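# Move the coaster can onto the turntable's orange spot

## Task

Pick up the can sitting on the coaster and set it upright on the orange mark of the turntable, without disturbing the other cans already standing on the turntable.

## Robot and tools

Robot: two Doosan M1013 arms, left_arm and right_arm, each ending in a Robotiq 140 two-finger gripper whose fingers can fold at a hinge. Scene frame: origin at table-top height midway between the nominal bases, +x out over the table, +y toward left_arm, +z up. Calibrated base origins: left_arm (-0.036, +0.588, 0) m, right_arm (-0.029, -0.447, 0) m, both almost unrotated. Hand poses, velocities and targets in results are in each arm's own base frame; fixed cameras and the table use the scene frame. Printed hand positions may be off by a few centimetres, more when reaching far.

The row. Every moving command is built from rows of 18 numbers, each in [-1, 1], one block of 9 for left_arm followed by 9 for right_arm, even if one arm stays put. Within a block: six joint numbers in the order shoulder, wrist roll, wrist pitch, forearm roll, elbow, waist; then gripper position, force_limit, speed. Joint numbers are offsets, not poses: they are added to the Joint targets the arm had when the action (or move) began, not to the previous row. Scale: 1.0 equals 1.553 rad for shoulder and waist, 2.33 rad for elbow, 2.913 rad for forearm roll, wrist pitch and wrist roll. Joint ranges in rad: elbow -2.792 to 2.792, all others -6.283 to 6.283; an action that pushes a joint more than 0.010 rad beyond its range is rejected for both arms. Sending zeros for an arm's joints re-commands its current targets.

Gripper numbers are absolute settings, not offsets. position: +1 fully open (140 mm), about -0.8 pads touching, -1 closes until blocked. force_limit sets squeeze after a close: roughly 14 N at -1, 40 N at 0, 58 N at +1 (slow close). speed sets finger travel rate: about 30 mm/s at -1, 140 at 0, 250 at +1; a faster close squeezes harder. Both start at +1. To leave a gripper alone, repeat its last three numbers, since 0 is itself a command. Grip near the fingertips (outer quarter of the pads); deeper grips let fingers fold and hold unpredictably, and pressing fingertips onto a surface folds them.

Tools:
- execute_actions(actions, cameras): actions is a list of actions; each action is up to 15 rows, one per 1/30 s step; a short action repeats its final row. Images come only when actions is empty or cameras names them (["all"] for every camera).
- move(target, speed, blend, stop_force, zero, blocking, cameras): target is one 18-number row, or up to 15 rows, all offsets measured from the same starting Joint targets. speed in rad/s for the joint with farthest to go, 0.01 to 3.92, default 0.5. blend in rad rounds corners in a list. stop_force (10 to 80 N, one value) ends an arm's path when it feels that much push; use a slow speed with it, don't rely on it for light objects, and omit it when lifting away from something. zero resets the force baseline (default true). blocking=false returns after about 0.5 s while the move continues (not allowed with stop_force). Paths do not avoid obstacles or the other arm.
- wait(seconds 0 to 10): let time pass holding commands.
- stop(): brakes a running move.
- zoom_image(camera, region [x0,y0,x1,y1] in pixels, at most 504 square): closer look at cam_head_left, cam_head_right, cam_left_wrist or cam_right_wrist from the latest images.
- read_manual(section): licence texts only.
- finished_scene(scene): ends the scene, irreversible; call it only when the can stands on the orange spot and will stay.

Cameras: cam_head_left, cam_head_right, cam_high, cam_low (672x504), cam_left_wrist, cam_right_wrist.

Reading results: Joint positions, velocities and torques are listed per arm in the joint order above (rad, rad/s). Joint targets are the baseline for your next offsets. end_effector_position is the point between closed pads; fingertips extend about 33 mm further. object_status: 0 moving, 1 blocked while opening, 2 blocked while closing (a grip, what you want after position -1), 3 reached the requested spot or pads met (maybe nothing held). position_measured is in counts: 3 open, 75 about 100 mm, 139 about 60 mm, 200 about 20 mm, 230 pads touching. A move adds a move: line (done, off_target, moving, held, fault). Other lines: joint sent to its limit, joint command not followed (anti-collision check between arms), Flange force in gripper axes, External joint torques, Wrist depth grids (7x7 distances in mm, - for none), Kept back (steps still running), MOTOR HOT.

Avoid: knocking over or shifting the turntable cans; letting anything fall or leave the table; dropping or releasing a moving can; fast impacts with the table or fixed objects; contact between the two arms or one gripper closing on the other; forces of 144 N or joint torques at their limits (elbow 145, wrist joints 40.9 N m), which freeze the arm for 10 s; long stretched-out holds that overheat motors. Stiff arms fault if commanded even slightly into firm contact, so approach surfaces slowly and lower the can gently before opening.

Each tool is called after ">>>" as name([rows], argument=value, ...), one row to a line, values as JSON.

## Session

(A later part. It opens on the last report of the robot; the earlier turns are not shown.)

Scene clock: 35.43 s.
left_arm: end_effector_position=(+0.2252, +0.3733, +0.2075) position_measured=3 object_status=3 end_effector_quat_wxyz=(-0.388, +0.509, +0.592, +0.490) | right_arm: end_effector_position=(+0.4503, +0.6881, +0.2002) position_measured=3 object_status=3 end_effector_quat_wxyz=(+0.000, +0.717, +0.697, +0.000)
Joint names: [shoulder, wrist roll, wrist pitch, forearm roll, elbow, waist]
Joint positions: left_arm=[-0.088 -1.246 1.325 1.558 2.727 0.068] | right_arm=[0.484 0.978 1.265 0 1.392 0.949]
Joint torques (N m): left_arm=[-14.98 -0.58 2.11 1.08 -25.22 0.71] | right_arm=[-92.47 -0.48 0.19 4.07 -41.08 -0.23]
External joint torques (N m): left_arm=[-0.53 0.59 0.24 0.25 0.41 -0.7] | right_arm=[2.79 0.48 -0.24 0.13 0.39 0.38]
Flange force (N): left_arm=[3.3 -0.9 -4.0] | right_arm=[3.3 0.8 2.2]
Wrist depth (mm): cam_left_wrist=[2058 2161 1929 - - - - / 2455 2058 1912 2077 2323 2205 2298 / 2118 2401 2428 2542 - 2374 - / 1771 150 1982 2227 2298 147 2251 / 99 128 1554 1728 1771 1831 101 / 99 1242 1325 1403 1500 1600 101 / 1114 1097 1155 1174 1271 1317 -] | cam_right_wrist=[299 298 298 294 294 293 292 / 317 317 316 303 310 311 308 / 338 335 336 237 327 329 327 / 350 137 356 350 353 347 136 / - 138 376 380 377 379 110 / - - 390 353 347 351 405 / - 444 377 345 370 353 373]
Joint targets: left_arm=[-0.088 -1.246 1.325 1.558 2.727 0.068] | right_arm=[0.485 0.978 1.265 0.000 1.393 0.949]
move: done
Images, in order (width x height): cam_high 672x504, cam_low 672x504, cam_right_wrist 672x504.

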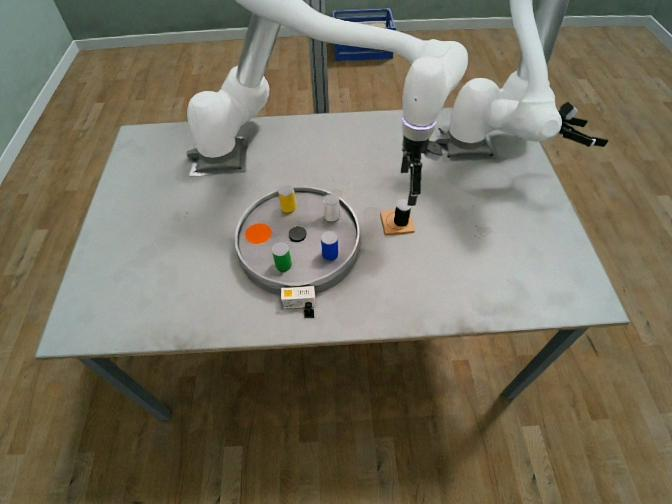

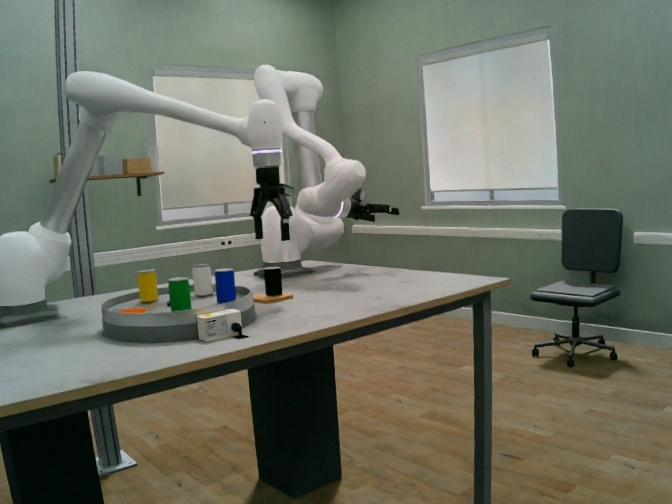

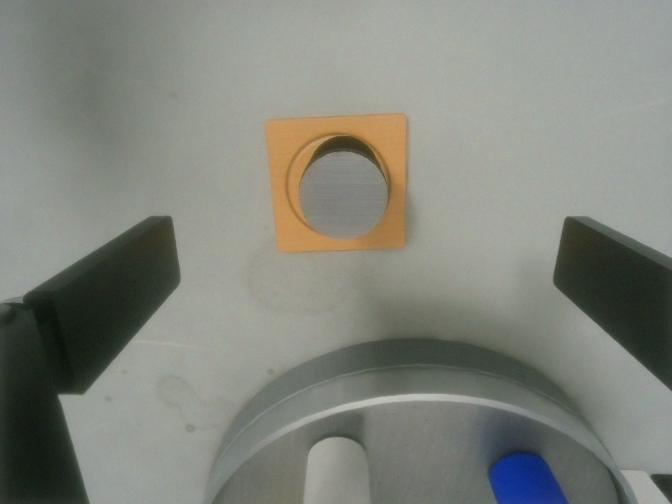

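>>> move(target=[0,0,0,0,0,0,1,1,1,0.03437,0.0041,-0.04954,0,0.03902,0.00771,0.3,-0.5,0], speed=0.4, cameras=["cam_right_wrist", "cam_high", "cam_low"])

Scene clock: 41.40 s.
left_arm: end_effector_position=(+0.2252, +0.3733, +0.2075) position_measured=3 object_status=3 end_effector_quat_wxyz=(-0.388, +0.509, +0.592, +0.490) | right_arm: end_effector_position=(+0.4416, +0.6927, +0.1090) position_measured=91 object_status=3 end_effector_quat_wxyz=(+0.000, +0.717, +0.697, +0.000)
Joint names: [shoulder, wrist roll, wrist pitch, forearm roll, elbow, waist]
Joint positions: left_arm=[-0.088 -1.246 1.325 1.558 2.727 0.068] | right_arm=[0.538 0.99 1.121 0 1.483 0.961]
Joint torques (N m): left_arm=[-14.93 -0.59 2.06 1.08 -25.21 0.7] | right_arm=[-96.77 -0.48 0.16 3.85 -38.4 -0.4]
External joint torques (N m): left_arm=[-0.29 0.6 0.29 0.22 0.56 -0.66] | right_arm=[4.53 0.48 -0.21 0.12 0 0.56]
Flange force (N): left_arm=[2.5 -0.8 -3.8] | right_arm=[6.2 2.2 3.5]
Wrist depth (mm): cam_left_wrist=[2455 2139 2000 1879 2058 - - / 1688 2512 2251 1895 2161 2205 - / 2348 2401 2512 2374 2323 - 2806 / 1816 150 2077 2118 2348 147 2920 / 99 128 1566 1715 1816 1757 101 / 99 1256 1325 1403 1460 1589 101 / 1070 1086 1108 1143 1278 1271 -] | cam_right_wrist=[217 217 215 216 214 212 213 / 229 230 228 224 225 225 225 / 245 244 237 213 232 239 237 / 262 257 241 153 155 141 253 / - 79 275 274 274 112 74 / - - 300 296 291 293 63 / - - 313 273 260 - -]
Joint targets: left_arm=[-0.088 -1.246 1.325 1.558 2.727 0.068] | right_arm=[0.538 0.990 1.121 0.000 1.483 0.961]
move: done
Images, in order (width x height): cam_high 672x504, cam_low 672x504, cam_right_wrist 672x504.

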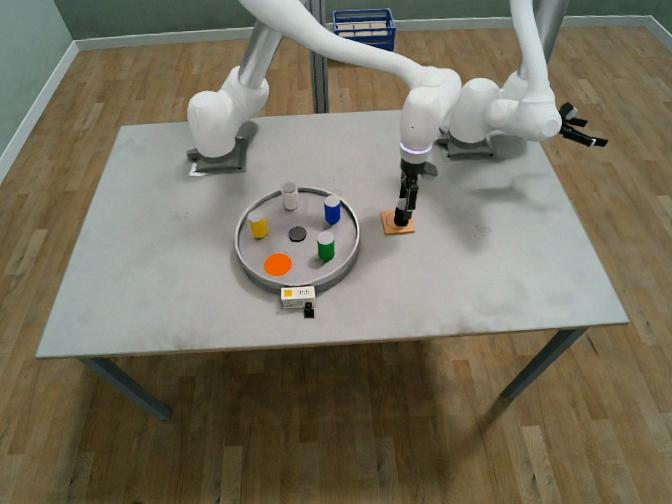

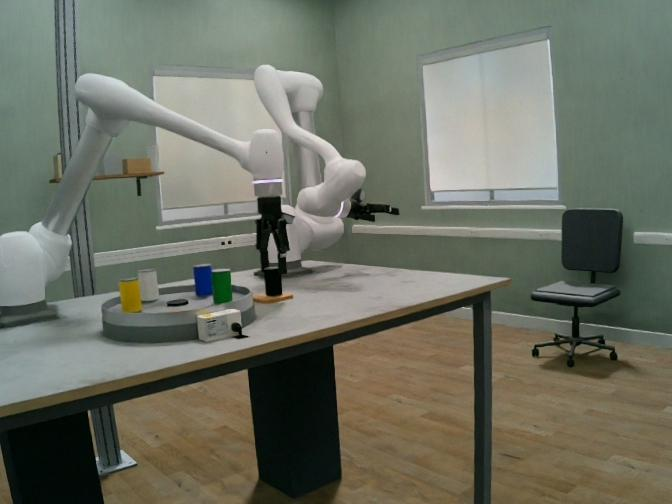

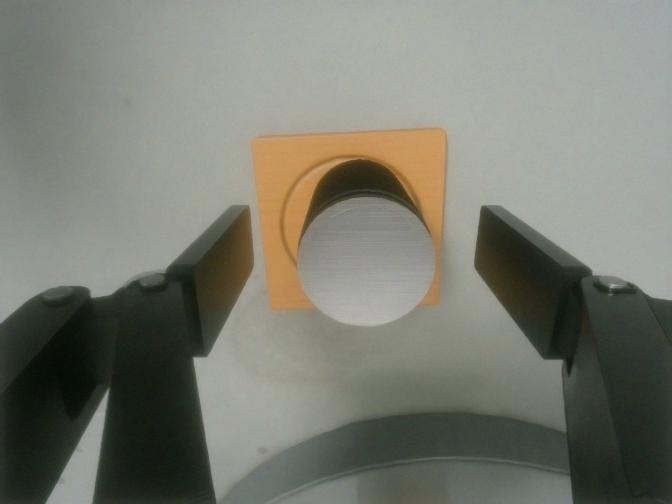

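>>> move([
  [0,0,0,0,0,0,1,1,1,-0.00578,-0.00112,0.00079,0,0.00287,-0.00211,0.3,-0.5,0],
  [0,0,0,0,0,0,1,1,1,-0.00578,-0.00112,0.00079,0,0.00287,-0.00211,-1,-0.3,-1],
], speed=0.1, cameras=["cam_right_wrist", "cam_high", "cam_low"])

Scene clock: 45.60 s.
left_arm: end_effector_position=(+0.2252, +0.3733, +0.2075) position_measured=3 object_status=3 end_effector_quat_wxyz=(-0.388, +0.509, +0.592, +0.490) | right_arm: end_effector_position=(+0.4414, +0.6878, +0.1130) position_measured=152 object_status=0 end_effector_quat_wxyz=(+0.000, +0.717, +0.697, +0.000)
Joint names: [shoulder, wrist roll, wrist pitch, forearm roll, elbow, waist]
Joint positions: left_arm=[-0.088 -1.246 1.325 1.558 2.727 0.068] | right_arm=[0.529 0.987 1.123 0 1.49 0.958]
Joint torques (N m): left_arm=[-14.96 -0.62 2.04 1.09 -25.21 0.81] | right_arm=[-91.76 -0.49 0.22 3.98 -35.94 -0.19]
External joint torques (N m): left_arm=[-0.63 0.63 0.31 0.22 0.61 -0.73] | right_arm=[0.21 0.49 -0.27 -0.01 -2.53 0.19]
Flange force (N): left_arm=[3.7 -1.3 -4.6] | right_arm=[5.6 2.4 -1.6]
Wrist depth (mm): cam_left_wrist=[2098 2019 2000 2542 1946 2139 1929 / - - 2019 2098 2118 2274 2161 / 2139 2374 2374 2348 - 2603 2483 / 1786 151 1964 2323 2401 2274 2735 / 99 128 1612 1701 1786 1816 101 / 99 1271 1342 1350 1440 1577 101 / 1080 1119 1097 1194 1214 1286 -] | cam_right_wrist=[222 220 219 219 218 217 214 / 235 232 232 229 227 229 228 / 248 247 243 176 230 - 242 / 266 261 123 152 149 255 255 / - 85 85 279 275 84 84 / - - 67 298 294 - 73 / - - - 271 258 - -]
Joint targets: left_arm=[-0.088 -1.246 1.325 1.558 2.727 0.068] | right_arm=[0.529 0.987 1.123 0.000 1.490 0.958]
move: done
Images, in order (width x height): cam_high 672x504, cam_low 672x504, cam_right_wrist 672x504.

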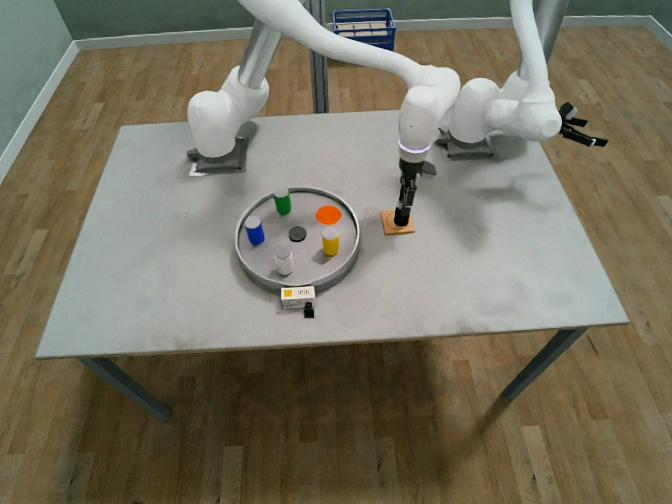

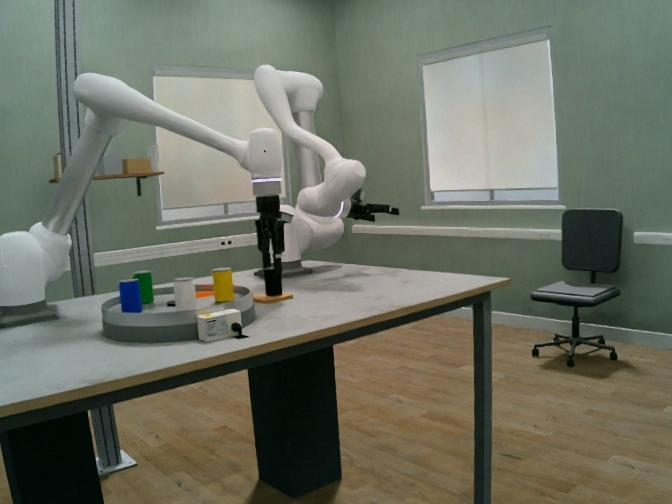

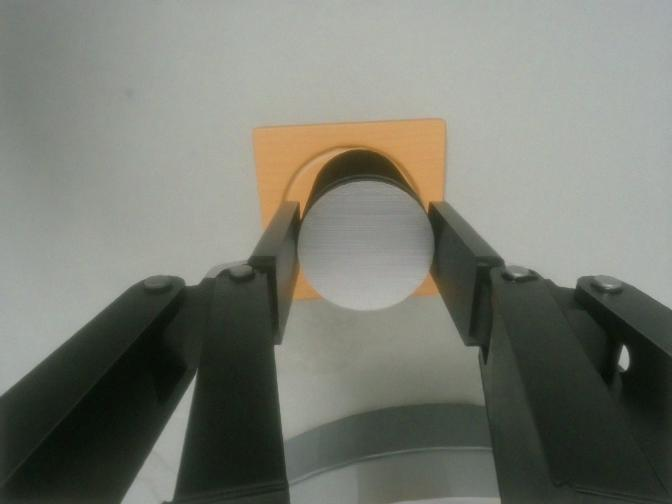

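>>> move(target=[0,0,0,0,0,0,1,1,1,-0.04802,0,0.07523,0,-0.06205,0,-1,-0.3,-1], speed=0.25, cameras=["cam_right_wrist", "cam_low"])

Scene clock: 58.20 s.
left_arm: end_effector_position=(+0.2252, +0.3733, +0.2075) position_measured=3 object_status=3 end_effector_quat_wxyz=(-0.388, +0.509, +0.592, +0.490) | right_arm: end_effector_position=(+0.4413, +0.6877, +0.2501) position_measured=152 object_status=2 end_effector_quat_wxyz=(+0.000, +0.717, +0.697, +0.000)
Joint names: [shoulder, wrist roll, wrist pitch, forearm roll, elbow, waist]
Joint positions: left_arm=[-0.088 -1.246 1.325 1.558 2.727 0.068] | right_arm=[0.454 0.987 1.342 0 1.346 0.958]
Joint torques (N m): left_arm=[-14.94 -0.6 2.06 1.07 -25.25 0.69] | right_arm=[-93.6 -0.5 0.28 4.13 -42.68 -0.65]
External joint torques (N m): left_arm=[-0.68 0.61 0.29 0.25 0.68 -0.67] | right_arm=[6.06 0.5 -0.32 0.15 1.21 0.77]
Flange force (N): left_arm=[3.8 -1.5 -4.3] | right_arm=[6.5 2.1 4.4]
Wrist depth (mm): cam_left_wrist=[2118 2077 2077 2139 2348 - - / 2323 2251 2098 2058 2667 2323 - / 2298 2483 2428 2770 2542 2920 - / 1800 150 2038 2205 2428 2298 2735 / 99 128 1612 1688 1831 1728 101 / 99 1317 1359 1394 1460 1554 101 / 1091 1091 1137 1181 1256 1309 -] | cam_right_wrist=[344 343 339 341 338 336 335 / 360 362 358 357 356 358 356 / 388 378 - 172 374 360 376 / 412 409 112 152 149 107 401 / - 85 85 402 365 84 84 / - - - 406 397 - 73 / - - - 429 - - -]
Joint targets: left_arm=[-0.088 -1.246 1.325 1.558 2.727 0.068] | right_arm=[0.454 0.987 1.342 0.000 1.346 0.958]
move: done
Images, in order (width x height): cam_low 672x504, cam_right_wrist 672x504.

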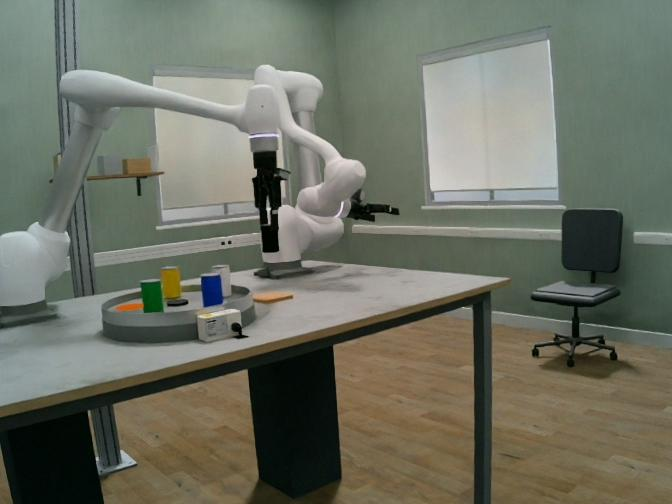

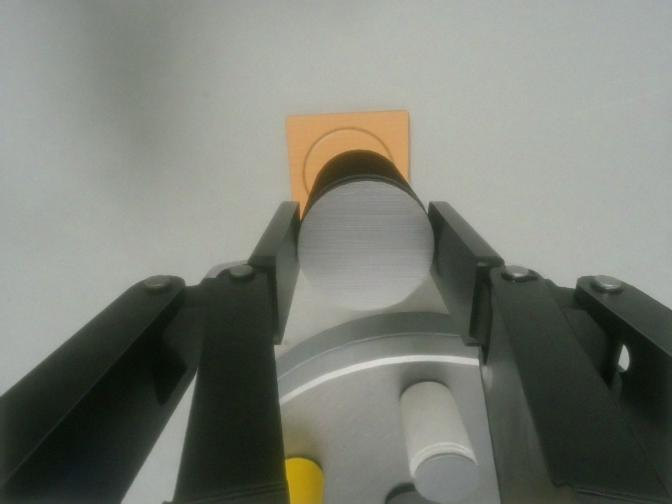

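>>> move(target=[0,0,0,0,0,0,1,1,1,-0.10424,0.18436,0.00838,0,0.05901,-0.28754,-1,-0.3,-1], speed=0.35, cameras=["cam_right_wrist", "cam_high"])

Scene clock: 67.23 s.
left_arm: end_effector_position=(+0.2252, +0.3733, +0.2075) position_measured=3 object_status=3 end_effector_quat_wxyz=(-0.388, +0.509, +0.592, +0.490) | right_arm: end_effector_position=(+0.6162, +0.3854, +0.3000) position_measured=152 object_status=2 end_effector_quat_wxyz=(+0.000, +0.961, +0.276, +0.000)
Joint names: [shoulder, wrist roll, wrist pitch, forearm roll, elbow, waist]
Joint positions: left_arm=[-0.088 -1.246 1.325 1.558 2.727 0.068] | right_arm=[0.292 1.524 1.366 0 1.483 0.511]
Joint torques (N m): left_arm=[-15.16 -0.57 2.09 1.03 -25.25 0.75] | right_arm=[-77.01 -0.49 0.16 4.15 -42.97 -0.77]
External joint torques (N m): left_arm=[-0.44 0.58 0.26 0.3 0.41 -0.73] | right_arm=[4.89 0.49 -0.21 0.14 1.19 0.9]
Flange force (N): left_arm=[2.9 -0.8 -3.9] | right_arm=[5.2 -1.9 3.6]
Wrist depth (mm): cam_left_wrist=[1863 2139 2098 2323 - - - / 2401 2455 1946 2251 2323 2077 - / 2298 2348 2161 1879 2512 2667 4001 / 1816 150 2038 2139 2428 147 2806 / 99 128 1624 1728 1786 1786 101 / 99 1278 1317 1403 1490 1532 101 / 1075 1086 1125 1181 1235 1350 -] | cam_right_wrist=[395 393 392 392 383 379 380 / 407 406 365 356 360 351 418 / 432 391 369 172 288 380 427 / 467 407 117 152 150 390 453 / - 85 85 431 423 84 - / - - 66 454 460 - 73 / - - - 578 - - -]
Joint targets: left_arm=[-0.088 -1.246 1.325 1.558 2.727 0.068] | right_arm=[0.292 1.524 1.366 0.000 1.483 0.511]
move: done
Images, in order (width x height): cam_high 672x504, cam_right_wrist 672x504.

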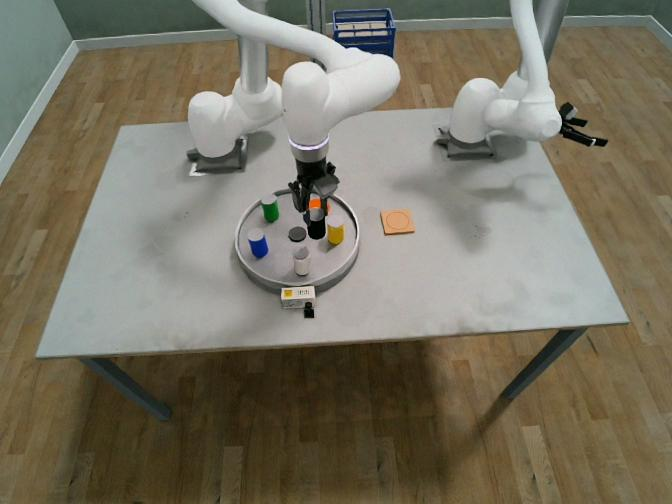

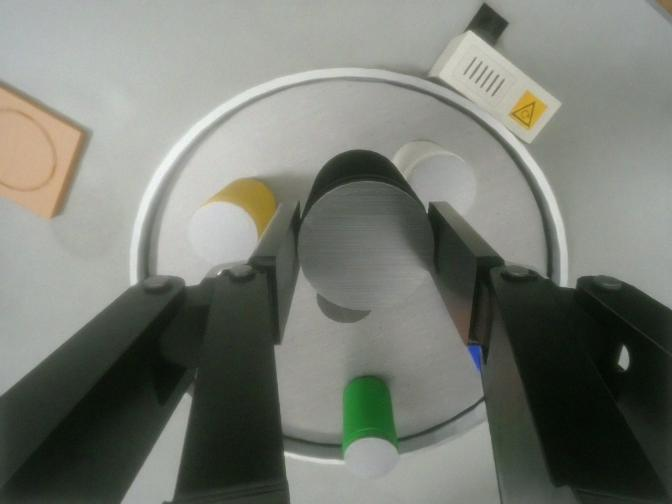

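>>> wait(seconds=1.0, cameras=["cam_right_wrist"])

>>> wait(seconds=0.25, cameras=["cam_right_wrist"])

>>> wait(seconds=0.25, cameras=["cam_right_wrist"])

>>> wait(seconds=0.25, cameras=["cam_right_wrist", "cam_high"])

>>> wait(seconds=0.25, cameras=["cam_right_wrist"])

>>> wait(seconds=0.25, cameras=["cam_right_wrist"])

>>> wait(seconds=0.25, cameras=["cam_right_wrist"])

>>> wait(seconds=0.25, cameras=["cam_right_wrist"])

Scene clock: 68.83 s.
left_arm: end_effector_position=(+0.2252, +0.3733, +0.2075) position_measured=3 object_status=3 end_effector_quat_wxyz=(-0.388, +0.509, +0.592, +0.490) | right_arm: end_effector_position=(+0.6162, +0.3853, +0.3000) position_measured=152 object_status=2 end_effector_quat_wxyz=(+0.000, +0.961, +0.276, +0.000)
Joint names: [shoulder, wrist roll, wrist pitch, forearm roll, elbow, waist]
Joint positions: left_arm=[-0.088 -1.246 1.325 1.558 2.727 0.068] | right_arm=[0.292 1.524 1.366 0 1.483 0.511]
Joint torques (N m): left_arm=[-14.82 -0.57 2.08 1.08 -25.23 0.84] | right_arm=[-77.24 -0.48 0.14 4.15 -42.96 -0.64]
External joint torques (N m): left_arm=[-0.56 0.58 0.27 0.24 0.41 -0.84] | right_arm=[5.17 0.48 -0.19 0.14 1.2 0.82]
Flange force (N): left_arm=[3.2 -0.9 -4.8] | right_arm=[5.7 -1.8 3.7]
Wrist depth (mm): cam_left_wrist=[2019 1982 2019 2038 2118 2058 2077 / - 2251 2118 2118 2161 2139 2205 / 2161 2401 2077 2323 2227 - - / 1831 150 1964 2098 2455 147 2667 / 99 128 1589 1688 1742 1757 101 / 99 1271 1317 1342 1460 1554 101 / 1075 1097 1143 1200 1263 1309 -] | cam_right_wrist=[393 390 384 386 370 380 381 / 409 411 366 359 355 351 412 / 431 425 376 173 296 379 451 / 462 408 117 152 150 394 453 / - 85 84 432 426 84 84 / - - 67 459 465 - 73 / - - - 408 - - -]
Joint targets: left_arm=[-0.088 -1.246 1.325 1.558 2.727 0.068] | right_arm=[0.292 1.524 1.366 0.000 1.483 0.511]
Tool commands: left_gripper/position=+1.0 left_gripper/force_limit=+1.0 left_gripper/speed=+1.0 right_gripper/position=-1.0 right_gripper/force_limit=-0.3 right_gripper/speed=-1.0
wait: 1.00 s; at rest from the start
Images, in order (width x height): cam_right_wrist 672x504.

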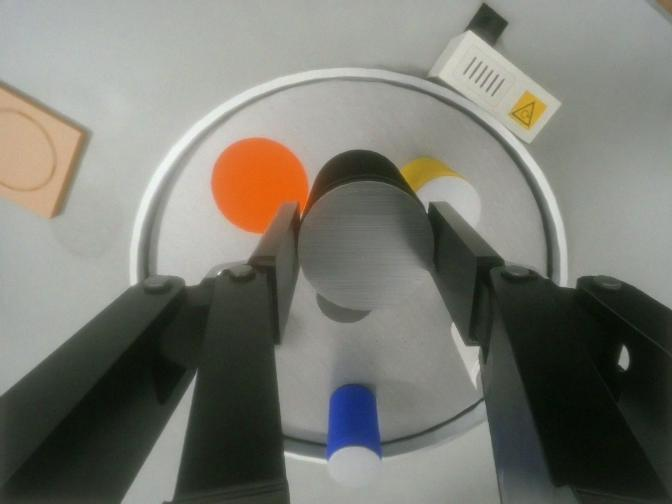

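Scene clock: 69.10 s.
left_arm: end_effector_position=(+0.2252, +0.3733, +0.2075) position_measured=3 object_status=3 end_effector_quat_wxyz=(-0.388, +0.509, +0.592, +0.490) | right_arm: end_effector_position=(+0.6162, +0.3853, +0.3000) position_measured=152 object_status=2 end_effector_quat_wxyz=(+0.000, +0.961, +0.276, +0.000)
Joint names: [shoulder, wrist roll, wrist pitch, forearm roll, elbow, waist]
Joint positions: left_arm=[-0.088 -1.246 1.325 1.558 2.727 0.068] | right_arm=[0.292 1.524 1.366 0 1.483 0.511]
Joint torques (N m): left_arm=[-14.94 -0.59 2.08 1.07 -25.24 0.84] | right_arm=[-77.1 -0.51 0.14 4.15 -42.99 -0.71]
External joint torques (N m): left_arm=[-0.45 0.6 0.27 0.23 0.76 -0.78] | right_arm=[5.15 0.51 -0.2 0.13 1.24 0.58]
Flange force (N): left_arm=[2.8 -1.4 -4.5] | right_arm=[5.5 -1.5 3.8]
Wrist depth (mm): cam_left_wrist=[2161 2483 1982 - - - 2098 / 2139 - 1728 1895 2227 2483 2603 / 2274 2348 2139 2348 2401 2701 2298 / 1895 150 2019 2182 2455 147 3001 / 99 128 1624 1688 1831 1742 101 / 99 1278 1325 1421 1460 1589 101 / 1086 1102 1131 1200 1228 1294 -] | cam_right_wrist=[390 383 386 387 374 380 377 / 406 411 367 357 355 352 403 / 433 428 379 177 371 383 423 / 469 401 117 151 140 386 446 / - 85 85 434 426 84 84 / - - 67 456 465 - 73 / - - - 492 - - -]
Joint targets: left_arm=[-0.088 -1.246 1.325 1.558 2.727 0.068] | right_arm=[0.292 1.524 1.366 0.000 1.483 0.511]
Tool commands: left_gripper/position=+1.0 left_gripper/force_limit=+1.0 left_gripper/speed=+1.0 right_gripper/position=-1.0 right_gripper/force_limit=-0.3 right_gripper/speed=-1.0
wait: 0.27 s; at rest by 0.17 s
Images, in order (width x height): cam_right_wrist 672x504.

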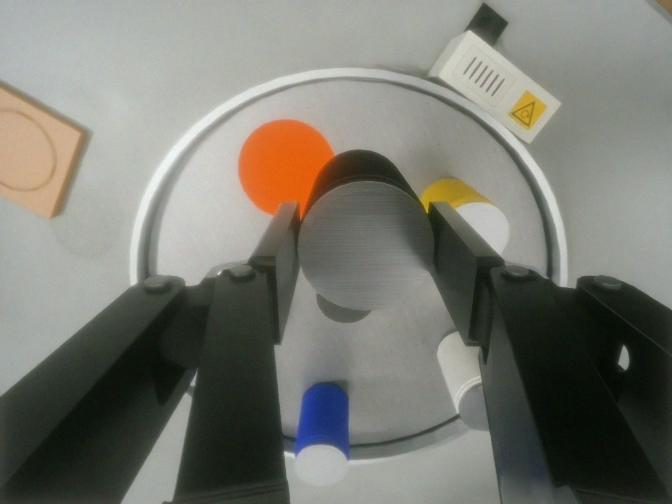

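Scene clock: 69.37 s.
left_arm: end_effector_position=(+0.2252, +0.3733, +0.2075) position_measured=3 object_status=3 end_effector_quat_wxyz=(-0.388, +0.509, +0.592, +0.490) | right_arm: end_effector_position=(+0.6162, +0.3853, +0.3000) position_measured=152 object_status=2 end_effector_quat_wxyz=(+0.000, +0.961, +0.276, +0.000)
Joint names: [shoulder, wrist roll, wrist pitch, forearm roll, elbow, waist]
Joint positions: left_arm=[-0.088 -1.246 1.325 1.558 2.727 0.068] | right_arm=[0.292 1.524 1.366 0 1.483 0.511]
Joint torques (N m): left_arm=[-14.95 -0.56 2.07 1.09 -25.3 0.9] | right_arm=[-77.34 -0.5 0.15 4.15 -43.06 -0.66]
External joint torques (N m): left_arm=[-0.15 0.57 0.28 0.24 0.54 -0.98] | right_arm=[4.91 0.5 -0.2 0.13 1.14 0.19]
Flange force (N): left_arm=[1.5 -0.6 -4.9] | right_arm=[5.3 -1.0 3.5]
Wrist depth (mm): cam_left_wrist=[2182 2182 2077 2038 2161 - - / 2205 2806 2161 2077 2512 2038 - / 2323 2542 2298 2428 2483 2161 - / 1847 150 2019 2098 2274 147 2635 / 99 128 1624 1728 1800 1831 101 / 99 1256 1325 1385 1470 1543 101 / 1075 1102 1125 1214 1235 1309 -] | cam_right_wrist=[391 388 385 386 377 383 383 / 406 405 367 356 353 356 402 / 427 394 381 156 371 383 417 / 465 404 117 152 150 391 456 / - 85 85 434 426 84 84 / - - 67 463 466 - 73 / - - - 576 - - -]
Joint targets: left_arm=[-0.088 -1.246 1.325 1.558 2.727 0.068] | right_arm=[0.292 1.524 1.366 0.000 1.483 0.511]
Tool commands: left_gripper/position=+1.0 left_gripper/force_limit=+1.0 left_gripper/speed=+1.0 right_gripper/position=-1.0 right_gripper/force_limit=-0.3 right_gripper/speed=-1.0
wait: 0.27 s; at rest by 0.17 s
Images, in order (width x height): cam_right_wrist 672x504.

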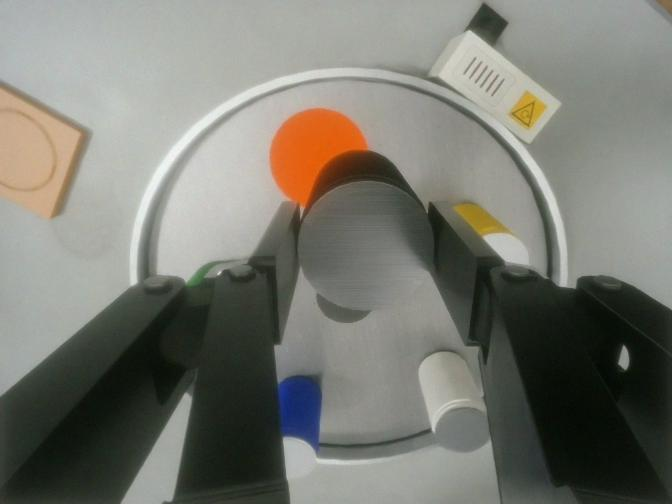

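Scene clock: 69.63 s.
left_arm: end_effector_position=(+0.2252, +0.3733, +0.2075) position_measured=3 object_status=3 end_effector_quat_wxyz=(-0.388, +0.509, +0.592, +0.490) | right_arm: end_effector_position=(+0.6162, +0.3853, +0.3000) position_measured=152 object_status=2 end_effector_quat_wxyz=(+0.000, +0.961, +0.276, +0.000)
Joint names: [shoulder, wrist roll, wrist pitch, forearm roll, elbow, waist]
Joint positions: left_arm=[-0.088 -1.246 1.325 1.558 2.727 0.068] | right_arm=[0.292 1.524 1.366 0 1.483 0.511]
Joint torques (N m): left_arm=[-15.06 -0.56 2.09 1.07 -25.25 0.7] | right_arm=[-77.13 -0.49 0.15 4.14 -43.04 -0.68]
External joint torques (N m): left_arm=[-0.3 0.57 0.25 0.24 0.57 -0.66] | right_arm=[5.08 0.49 -0.2 0.12 1.22 0.12]
Flange force (N): left_arm=[2.3 -0.9 -3.6] | right_arm=[5.4 -0.8 3.7]
Wrist depth (mm): cam_left_wrist=[2098 2139 2019 - 2182 2139 2019 / - - 2019 2139 2098 2401 - / 2251 2374 2374 2701 2483 - 4076 / 1895 150 1946 2182 2274 147 2881 / 99 128 1600 1757 1895 1786 101 / 99 1271 1334 1394 1511 1532 101 / 1064 1091 1162 1207 1235 1317 -] | cam_right_wrist=[392 392 395 383 379 368 381 / 409 409 368 358 356 352 399 / 429 425 382 171 374 379 430 / 455 407 117 152 149 391 458 / - 85 85 437 426 84 83 / - - 67 468 449 - 73 / - - - 479 - - -]
Joint targets: left_arm=[-0.088 -1.246 1.325 1.558 2.727 0.068] | right_arm=[0.292 1.524 1.366 0.000 1.483 0.511]
Tool commands: left_gripper/position=+1.0 left_gripper/force_limit=+1.0 left_gripper/speed=+1.0 right_gripper/position=-1.0 right_gripper/force_limit=-0.3 right_gripper/speed=-1.0
wait: 0.27 s; at rest by 0.17 s
Images, in order (width x height): cam_high 672x504, cam_right_wrist 672x504.

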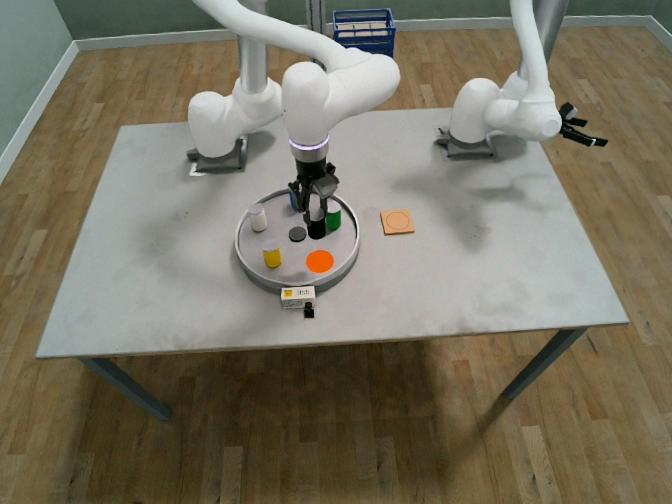

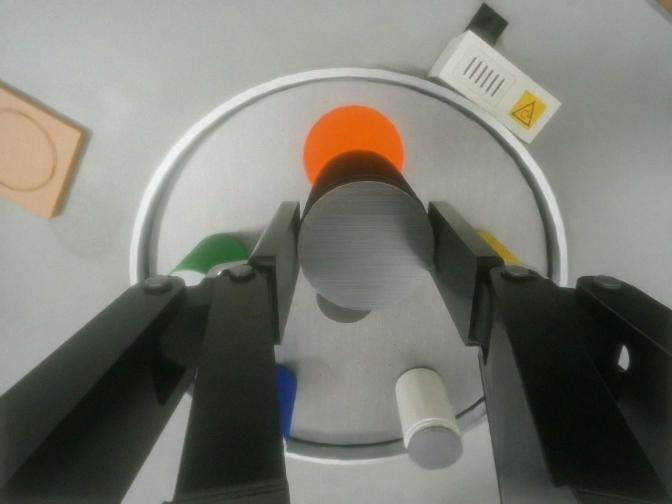

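Scene clock: 69.90 s.
left_arm: end_effector_position=(+0.2252, +0.3733, +0.2075) position_measured=3 object_status=3 end_effector_quat_wxyz=(-0.388, +0.509, +0.592, +0.490) | right_arm: end_effector_position=(+0.6162, +0.3853, +0.3000) position_measured=152 object_status=2 end_effector_quat_wxyz=(+0.000, +0.961, +0.276, +0.000)
Joint names: [shoulder, wrist roll, wrist pitch, forearm roll, elbow, waist]
Joint positions: left_arm=[-0.088 -1.246 1.325 1.558 2.727 0.068] | right_arm=[0.292 1.524 1.366 0 1.483 0.511]
Joint torques (N m): left_arm=[-14.8 -0.62 2.07 1.09 -25.29 0.82] | right_arm=[-77.3 -0.48 0.17 4.19 -43.12 -0.8]
External joint torques (N m): left_arm=[-0.96 0.63 0.28 0.23 0.63 -0.72] | right_arm=[4.91 0.48 -0.23 0.11 1.25 0.92]
Flange force (N): left_arm=[4.9 -1.7 -4.9] | right_arm=[5.1 -1.9 3.7]
Wrist depth (mm): cam_left_wrist=[2019 2098 2139 2182 1912 - - / 2512 2401 2098 2077 2348 2323 1771 / 2274 2251 2455 2483 - 2428 2483 / 1742 138 1964 2227 2428 147 2348 / 99 128 1600 1757 1800 1816 101 / 99 1286 1334 1450 1511 1566 101 / 1075 1091 1119 1194 1207 1342 -] | cam_right_wrist=[385 386 391 386 381 381 380 / 407 412 368 358 358 354 406 / 424 392 383 171 373 382 426 / 457 399 117 152 150 394 451 / - 85 84 435 428 84 84 / - - 66 465 453 - 73 / - - - 479 - - -]
Joint targets: left_arm=[-0.088 -1.246 1.325 1.558 2.727 0.068] | right_arm=[0.292 1.524 1.366 0.000 1.483 0.511]
Tool commands: left_gripper/position=+1.0 left_gripper/force_limit=+1.0 left_gripper/speed=+1.0 right_gripper/position=-1.0 right_gripper/force_limit=-0.3 right_gripper/speed=-1.0
wait: 0.27 s; at rest by 0.17 s
Images, in order (width x height): cam_right_wrist 672x504.

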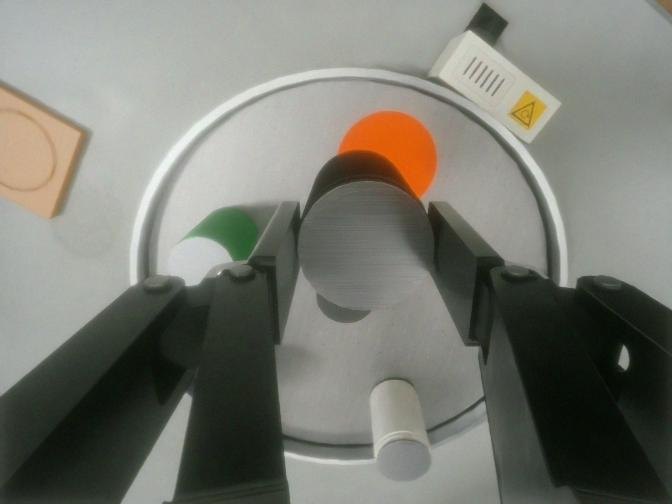

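Scene clock: 70.17 s.
left_arm: end_effector_position=(+0.2252, +0.3733, +0.2075) position_measured=3 object_status=3 end_effector_quat_wxyz=(-0.388, +0.509, +0.592, +0.490) | right_arm: end_effector_position=(+0.6162, +0.3853, +0.3000) position_measured=152 object_status=2 end_effector_quat_wxyz=(+0.000, +0.961, +0.276, +0.000)
Joint names: [shoulder, wrist roll, wrist pitch, forearm roll, elbow, waist]
Joint positions: left_arm=[-0.088 -1.246 1.325 1.558 2.727 0.068] | right_arm=[0.292 1.524 1.366 0 1.483 0.511]
Joint torques (N m): left_arm=[-14.82 -0.59 2.07 1.07 -25.27 0.84] | right_arm=[-77.15 -0.51 0.13 4.19 -43.03 -0.57]
External joint torques (N m): left_arm=[-0.6 0.59 0.28 0.24 0.7 -0.83] | right_arm=[5.35 0.51 -0.19 0.09 1.32 0.46]
Flange force (N): left_arm=[3.2 -1.4 -4.9] | right_arm=[5.7 -1.3 3.9]
Wrist depth (mm): cam_left_wrist=[2274 2118 2058 2098 2182 1929 2139 / 2323 2274 2098 2000 2374 2161 2455 / 2227 2401 2323 2542 - - 2512 / 1786 150 2000 2251 2251 147 2667 / 99 128 1600 1715 1771 1800 101 / 99 1249 1359 1394 1480 1600 101 / 1119 1097 1137 1214 1242 1325 -] | cam_right_wrist=[390 388 386 383 381 377 383 / 406 409 365 358 357 359 401 / 428 384 376 173 369 381 432 / 471 407 117 152 150 394 446 / - 85 85 430 425 84 84 / - - 66 455 458 - 73 / - - - 489 - - -]
Joint targets: left_arm=[-0.088 -1.246 1.325 1.558 2.727 0.068] | right_arm=[0.292 1.524 1.366 0.000 1.483 0.511]
Tool commands: left_gripper/position=+1.0 left_gripper/force_limit=+1.0 left_gripper/speed=+1.0 right_gripper/position=-1.0 right_gripper/force_limit=-0.3 right_gripper/speed=-1.0
wait: 0.27 s; at rest by 0.17 s
Images, in order (width x height): cam_right_wrist 672x504.

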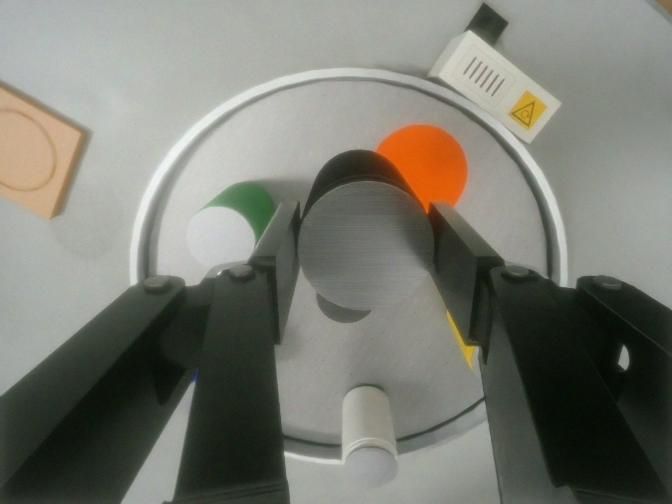

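Scene clock: 70.43 s.
left_arm: end_effector_position=(+0.2252, +0.3733, +0.2075) position_measured=3 object_status=3 end_effector_quat_wxyz=(-0.388, +0.509, +0.592, +0.490) | right_arm: end_effector_position=(+0.6162, +0.3853, +0.3000) position_measured=152 object_status=2 end_effector_quat_wxyz=(+0.000, +0.961, +0.276, +0.000)
Joint names: [shoulder, wrist roll, wrist pitch, forearm roll, elbow, waist]
Joint positions: left_arm=[-0.088 -1.246 1.325 1.558 2.727 0.068] | right_arm=[0.292 1.524 1.366 0 1.483 0.511]
Joint torques (N m): left_arm=[-14.67 -0.58 2.07 1.07 -25.28 0.92] | right_arm=[-77.27 -0.49 0.15 4.17 -43.05 -0.67]
External joint torques (N m): left_arm=[-0.53 0.58 0.27 0.26 0.63 -1.01] | right_arm=[5.17 0.49 -0.2 0.13 1.3 1.05]
Flange force (N): left_arm=[2.8 -1.2 -5.5] | right_arm=[5.5 -2.1 3.9]
Wrist depth (mm): cam_left_wrist=[2098 1929 1946 2161 - 1929 2118 / 2701 2542 2139 2182 2038 2298 2920 / 2323 2401 2227 2374 4501 2806 2667 / 1786 150 1964 2077 2348 2161 2667 / 99 128 1612 1715 1771 1816 101 / 99 1294 1317 1394 1480 1554 101 / 1080 1075 1114 1168 1263 1317 -] | cam_right_wrist=[388 390 386 386 373 380 379 / 406 409 364 360 353 354 404 / 424 423 371 172 367 386 427 / 467 404 117 152 150 392 - / - 85 85 432 429 84 84 / - - 67 455 465 - 73 / - - - 477 - - -]
Joint targets: left_arm=[-0.088 -1.246 1.325 1.558 2.727 0.068] | right_arm=[0.292 1.524 1.366 0.000 1.483 0.511]
Tool commands: left_gripper/position=+1.0 left_gripper/force_limit=+1.0 left_gripper/speed=+1.0 right_gripper/position=-1.0 right_gripper/force_limit=-0.3 right_gripper/speed=-1.0
wait: 0.27 s; at rest by 0.17 s
Images, in order (width x height): cam_right_wrist 672x504.

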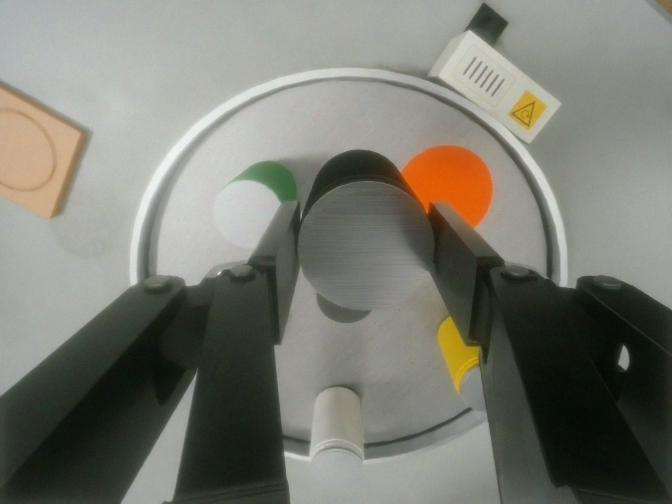

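Scene clock: 70.70 s.
left_arm: end_effector_position=(+0.2252, +0.3733, +0.2075) position_measured=3 object_status=3 end_effector_quat_wxyz=(-0.388, +0.509, +0.592, +0.490) | right_arm: end_effector_position=(+0.6162, +0.3853, +0.3000) position_measured=152 object_status=2 end_effector_quat_wxyz=(+0.000, +0.961, +0.276, +0.000)
Joint names: [shoulder, wrist roll, wrist pitch, forearm roll, elbow, waist]
Joint positions: left_arm=[-0.088 -1.246 1.325 1.558 2.727 0.068] | right_arm=[0.292 1.524 1.366 0 1.483 0.511]
Joint torques (N m): left_arm=[-14.96 -0.59 2.07 1.07 -25.24 0.65] | right_arm=[-77.33 -0.48 0.15 4.17 -43.03 -0.65]
External joint torques (N m): left_arm=[-0.37 0.59 0.27 0.26 0.4 -0.68] | right_arm=[5.36 0.48 -0.2 0.11 1.28 0.63]
Flange force (N): left_arm=[2.8 -0.7 -3.8] | right_arm=[5.8 -1.5 3.9]
Wrist depth (mm): cam_left_wrist=[2227 2118 2058 1912 - - - / 2323 2323 2139 2139 2118 2374 2038 / 2205 2298 2251 2401 2667 - 2323 / 1879 150 2019 2205 2274 147 2572 / 99 128 1577 1701 1816 1786 101 / 99 1263 1334 1431 1440 1600 101 / 1064 1108 1137 1187 1249 1325 -] | cam_right_wrist=[394 387 386 383 380 380 381 / 410 411 364 357 356 353 400 / 423 394 375 172 368 379 429 / 469 405 117 151 150 388 446 / - 85 85 436 423 84 90 / - - 67 461 465 - 73 / - - - 479 - - -]
Joint targets: left_arm=[-0.088 -1.246 1.325 1.558 2.727 0.068] | right_arm=[0.292 1.524 1.366 0.000 1.483 0.511]
Tool commands: left_gripper/position=+1.0 left_gripper/force_limit=+1.0 left_gripper/speed=+1.0 right_gripper/position=-1.0 right_gripper/force_limit=-0.3 right_gripper/speed=-1.0
wait: 0.27 s; at rest by 0.17 s
Images, in order (width x height): cam_right_wrist 672x504.

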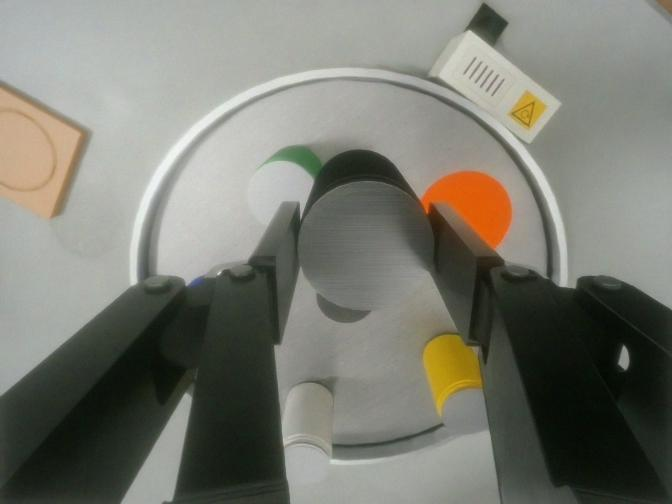

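>>> move(target=[0,0,0,0,0,0,1,1,1,-0.08634,-0.3435,0.03818,0,0.00981,0.12588,-1,-0.3,-1], speed=0.7, cameras=["cam_right_wrist", "cam_high"])

Scene clock: 96.27 s.
left_arm: end_effector_position=(+0.2252, +0.3733, +0.2075) position_measured=3 object_status=3 end_effector_quat_wxyz=(-0.388, +0.509, +0.592, +0.490) | right_arm: end_effector_position=(+0.4751, +0.4511, +0.3801) position_measured=152 object_status=2 end_effector_quat_wxyz=(+0.000, +0.639, +0.769, +0.000)
Joint names: [shoulder, wrist roll, wrist pitch, forearm roll, elbow, waist]
Joint positions: left_arm=[-0.088 -1.246 1.325 1.558 2.727 0.068] | right_arm=[0.158 0.523 1.478 0 1.506 0.707]
Joint torques (N m): left_arm=[-14.71 -0.58 2.09 1.07 -25.14 0.62] | right_arm=[-63.84 -0.49 0.13 4.27 -43.78 -0.59]
External joint torques (N m): left_arm=[-0.97 0.59 0.26 0.25 0.4 -0.56] | right_arm=[4.75 0.49 -0.17 0.14 1.29 0.63]
Flange force (N): left_arm=[5.1 -1.5 -4.0] | right_arm=[4.3 3.5 3.1]
Wrist depth (mm): cam_left_wrist=[2058 1982 2038 1964 2118 2038 2058 / 2323 2274 2098 2077 2077 1612 2542 / 2251 2374 2603 2483 2881 2667 2920 / 1800 150 2118 2227 2401 2227 2455 / 99 128 1637 1715 1879 1728 101 / 99 1263 1317 1440 1450 1511 101 / 1086 1091 1143 1187 1235 1294 -] | cam_right_wrist=[465 457 461 455 455 449 448 / 489 491 447 435 442 485 491 / 521 507 453 172 451 467 506 / 556 486 118 152 150 436 554 / - 85 84 527 470 84 84 / - - 67 563 - - 73 / - - - 688 - - -]
Joint targets: left_arm=[-0.088 -1.246 1.325 1.558 2.727 0.068] | right_arm=[0.158 0.523 1.478 0.000 1.506 0.707]
move: done
Images, in order (width x height): cam_high 672x504, cam_right_wrist 672x504.

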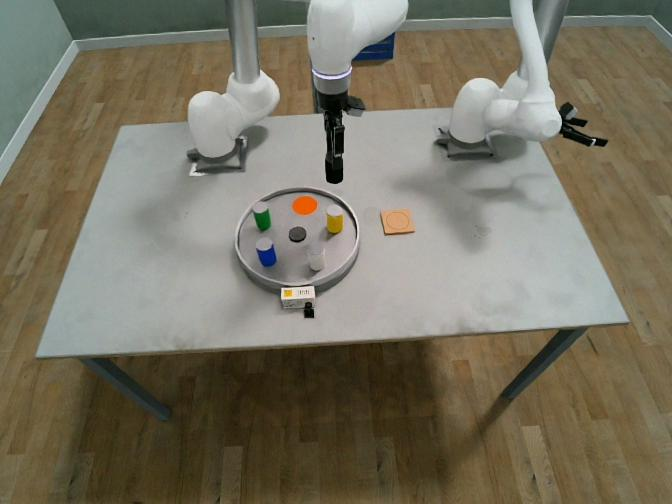

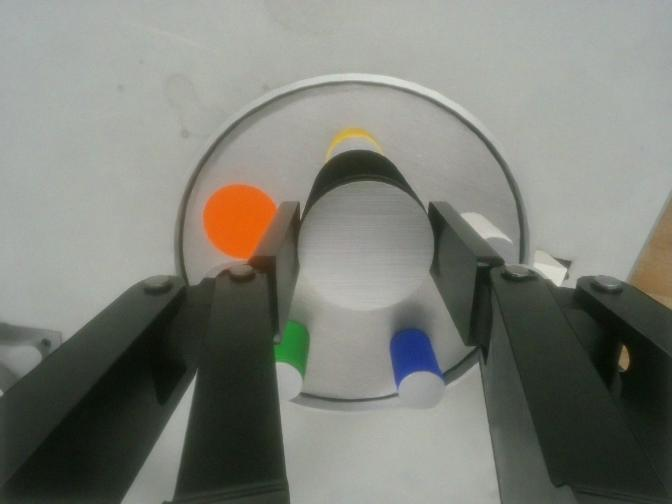

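>>> execute_actions(actions=[], cameras=[])

Scene clock: 114.10 s.
left_arm: end_effector_position=(+0.2252, +0.3733, +0.2075) position_measured=3 object_status=3 end_effector_quat_wxyz=(-0.388, +0.509, +0.592, +0.490) | right_arm: end_effector_position=(+0.4750, +0.4511, +0.3801) position_measured=152 object_status=2 end_effector_quat_wxyz=(+0.000, +0.639, +0.769, +0.000)
Joint names: [shoulder, wrist roll, wrist pitch, forearm roll, elbow, waist]
Joint positions: left_arm=[-0.088 -1.246 1.325 1.558 2.727 0.068] | right_arm=[0.158 0.523 1.478 0 1.506 0.707]
Joint velocities: within noise
Joint torques (N m): left_arm=[-14.93 -0.59 2.08 1.06 -25.19 0.72] | right_arm=[-63.86 -0.5 0.2 4.27 -43.66 -0.34]
External joint torques (N m): left_arm=[-0.52 0.6 0.26 0.27 0.44 -0.75] | right_arm=[4.65 0.5 -0.23 0.13 1.12 0.09]
Flange force (N): left_arm=[3.3 -0.9 -4.3] | right_arm=[3.7 4.0 2.9]
Wrist depth (mm): cam_left_wrist=[2038 2038 2139 2019 2077 2428 2058 / - - 2205 2000 2881 2401 2298 / 2227 2374 2161 2348 2512 2512 2512 / 1847 150 1982 2205 2298 147 2667 / 99 128 1600 1742 1847 1816 101 / 99 1278 1317 1403 1460 1577 101 / 1097 1080 1162 1194 1249 1302 -] | cam_right_wrist=[- 464 465 - 456 458 450 / 488 484 445 434 435 477 - / 510 531 458 172 453 453 - / 554 541 117 155 150 477 1478 / - 85 84 526 482 84 84 / - - 67 561 - - 73 / - - - - - - -]
Joint targets: left_arm=[-0.088 -1.246 1.325 1.558 2.727 0.068] | right_arm=[0.158 0.523 1.478 0.000 1.506 0.707]
Tool commands: left_gripper/position=+1.0 left_gripper/force_limit=+1.0 left_gripper/speed=+1.0 right_gripper/position=-1.0 right_gripper/force_limit=-0.3 right_gripper/speed=-1.0
No camera images: "cameras" was empty.


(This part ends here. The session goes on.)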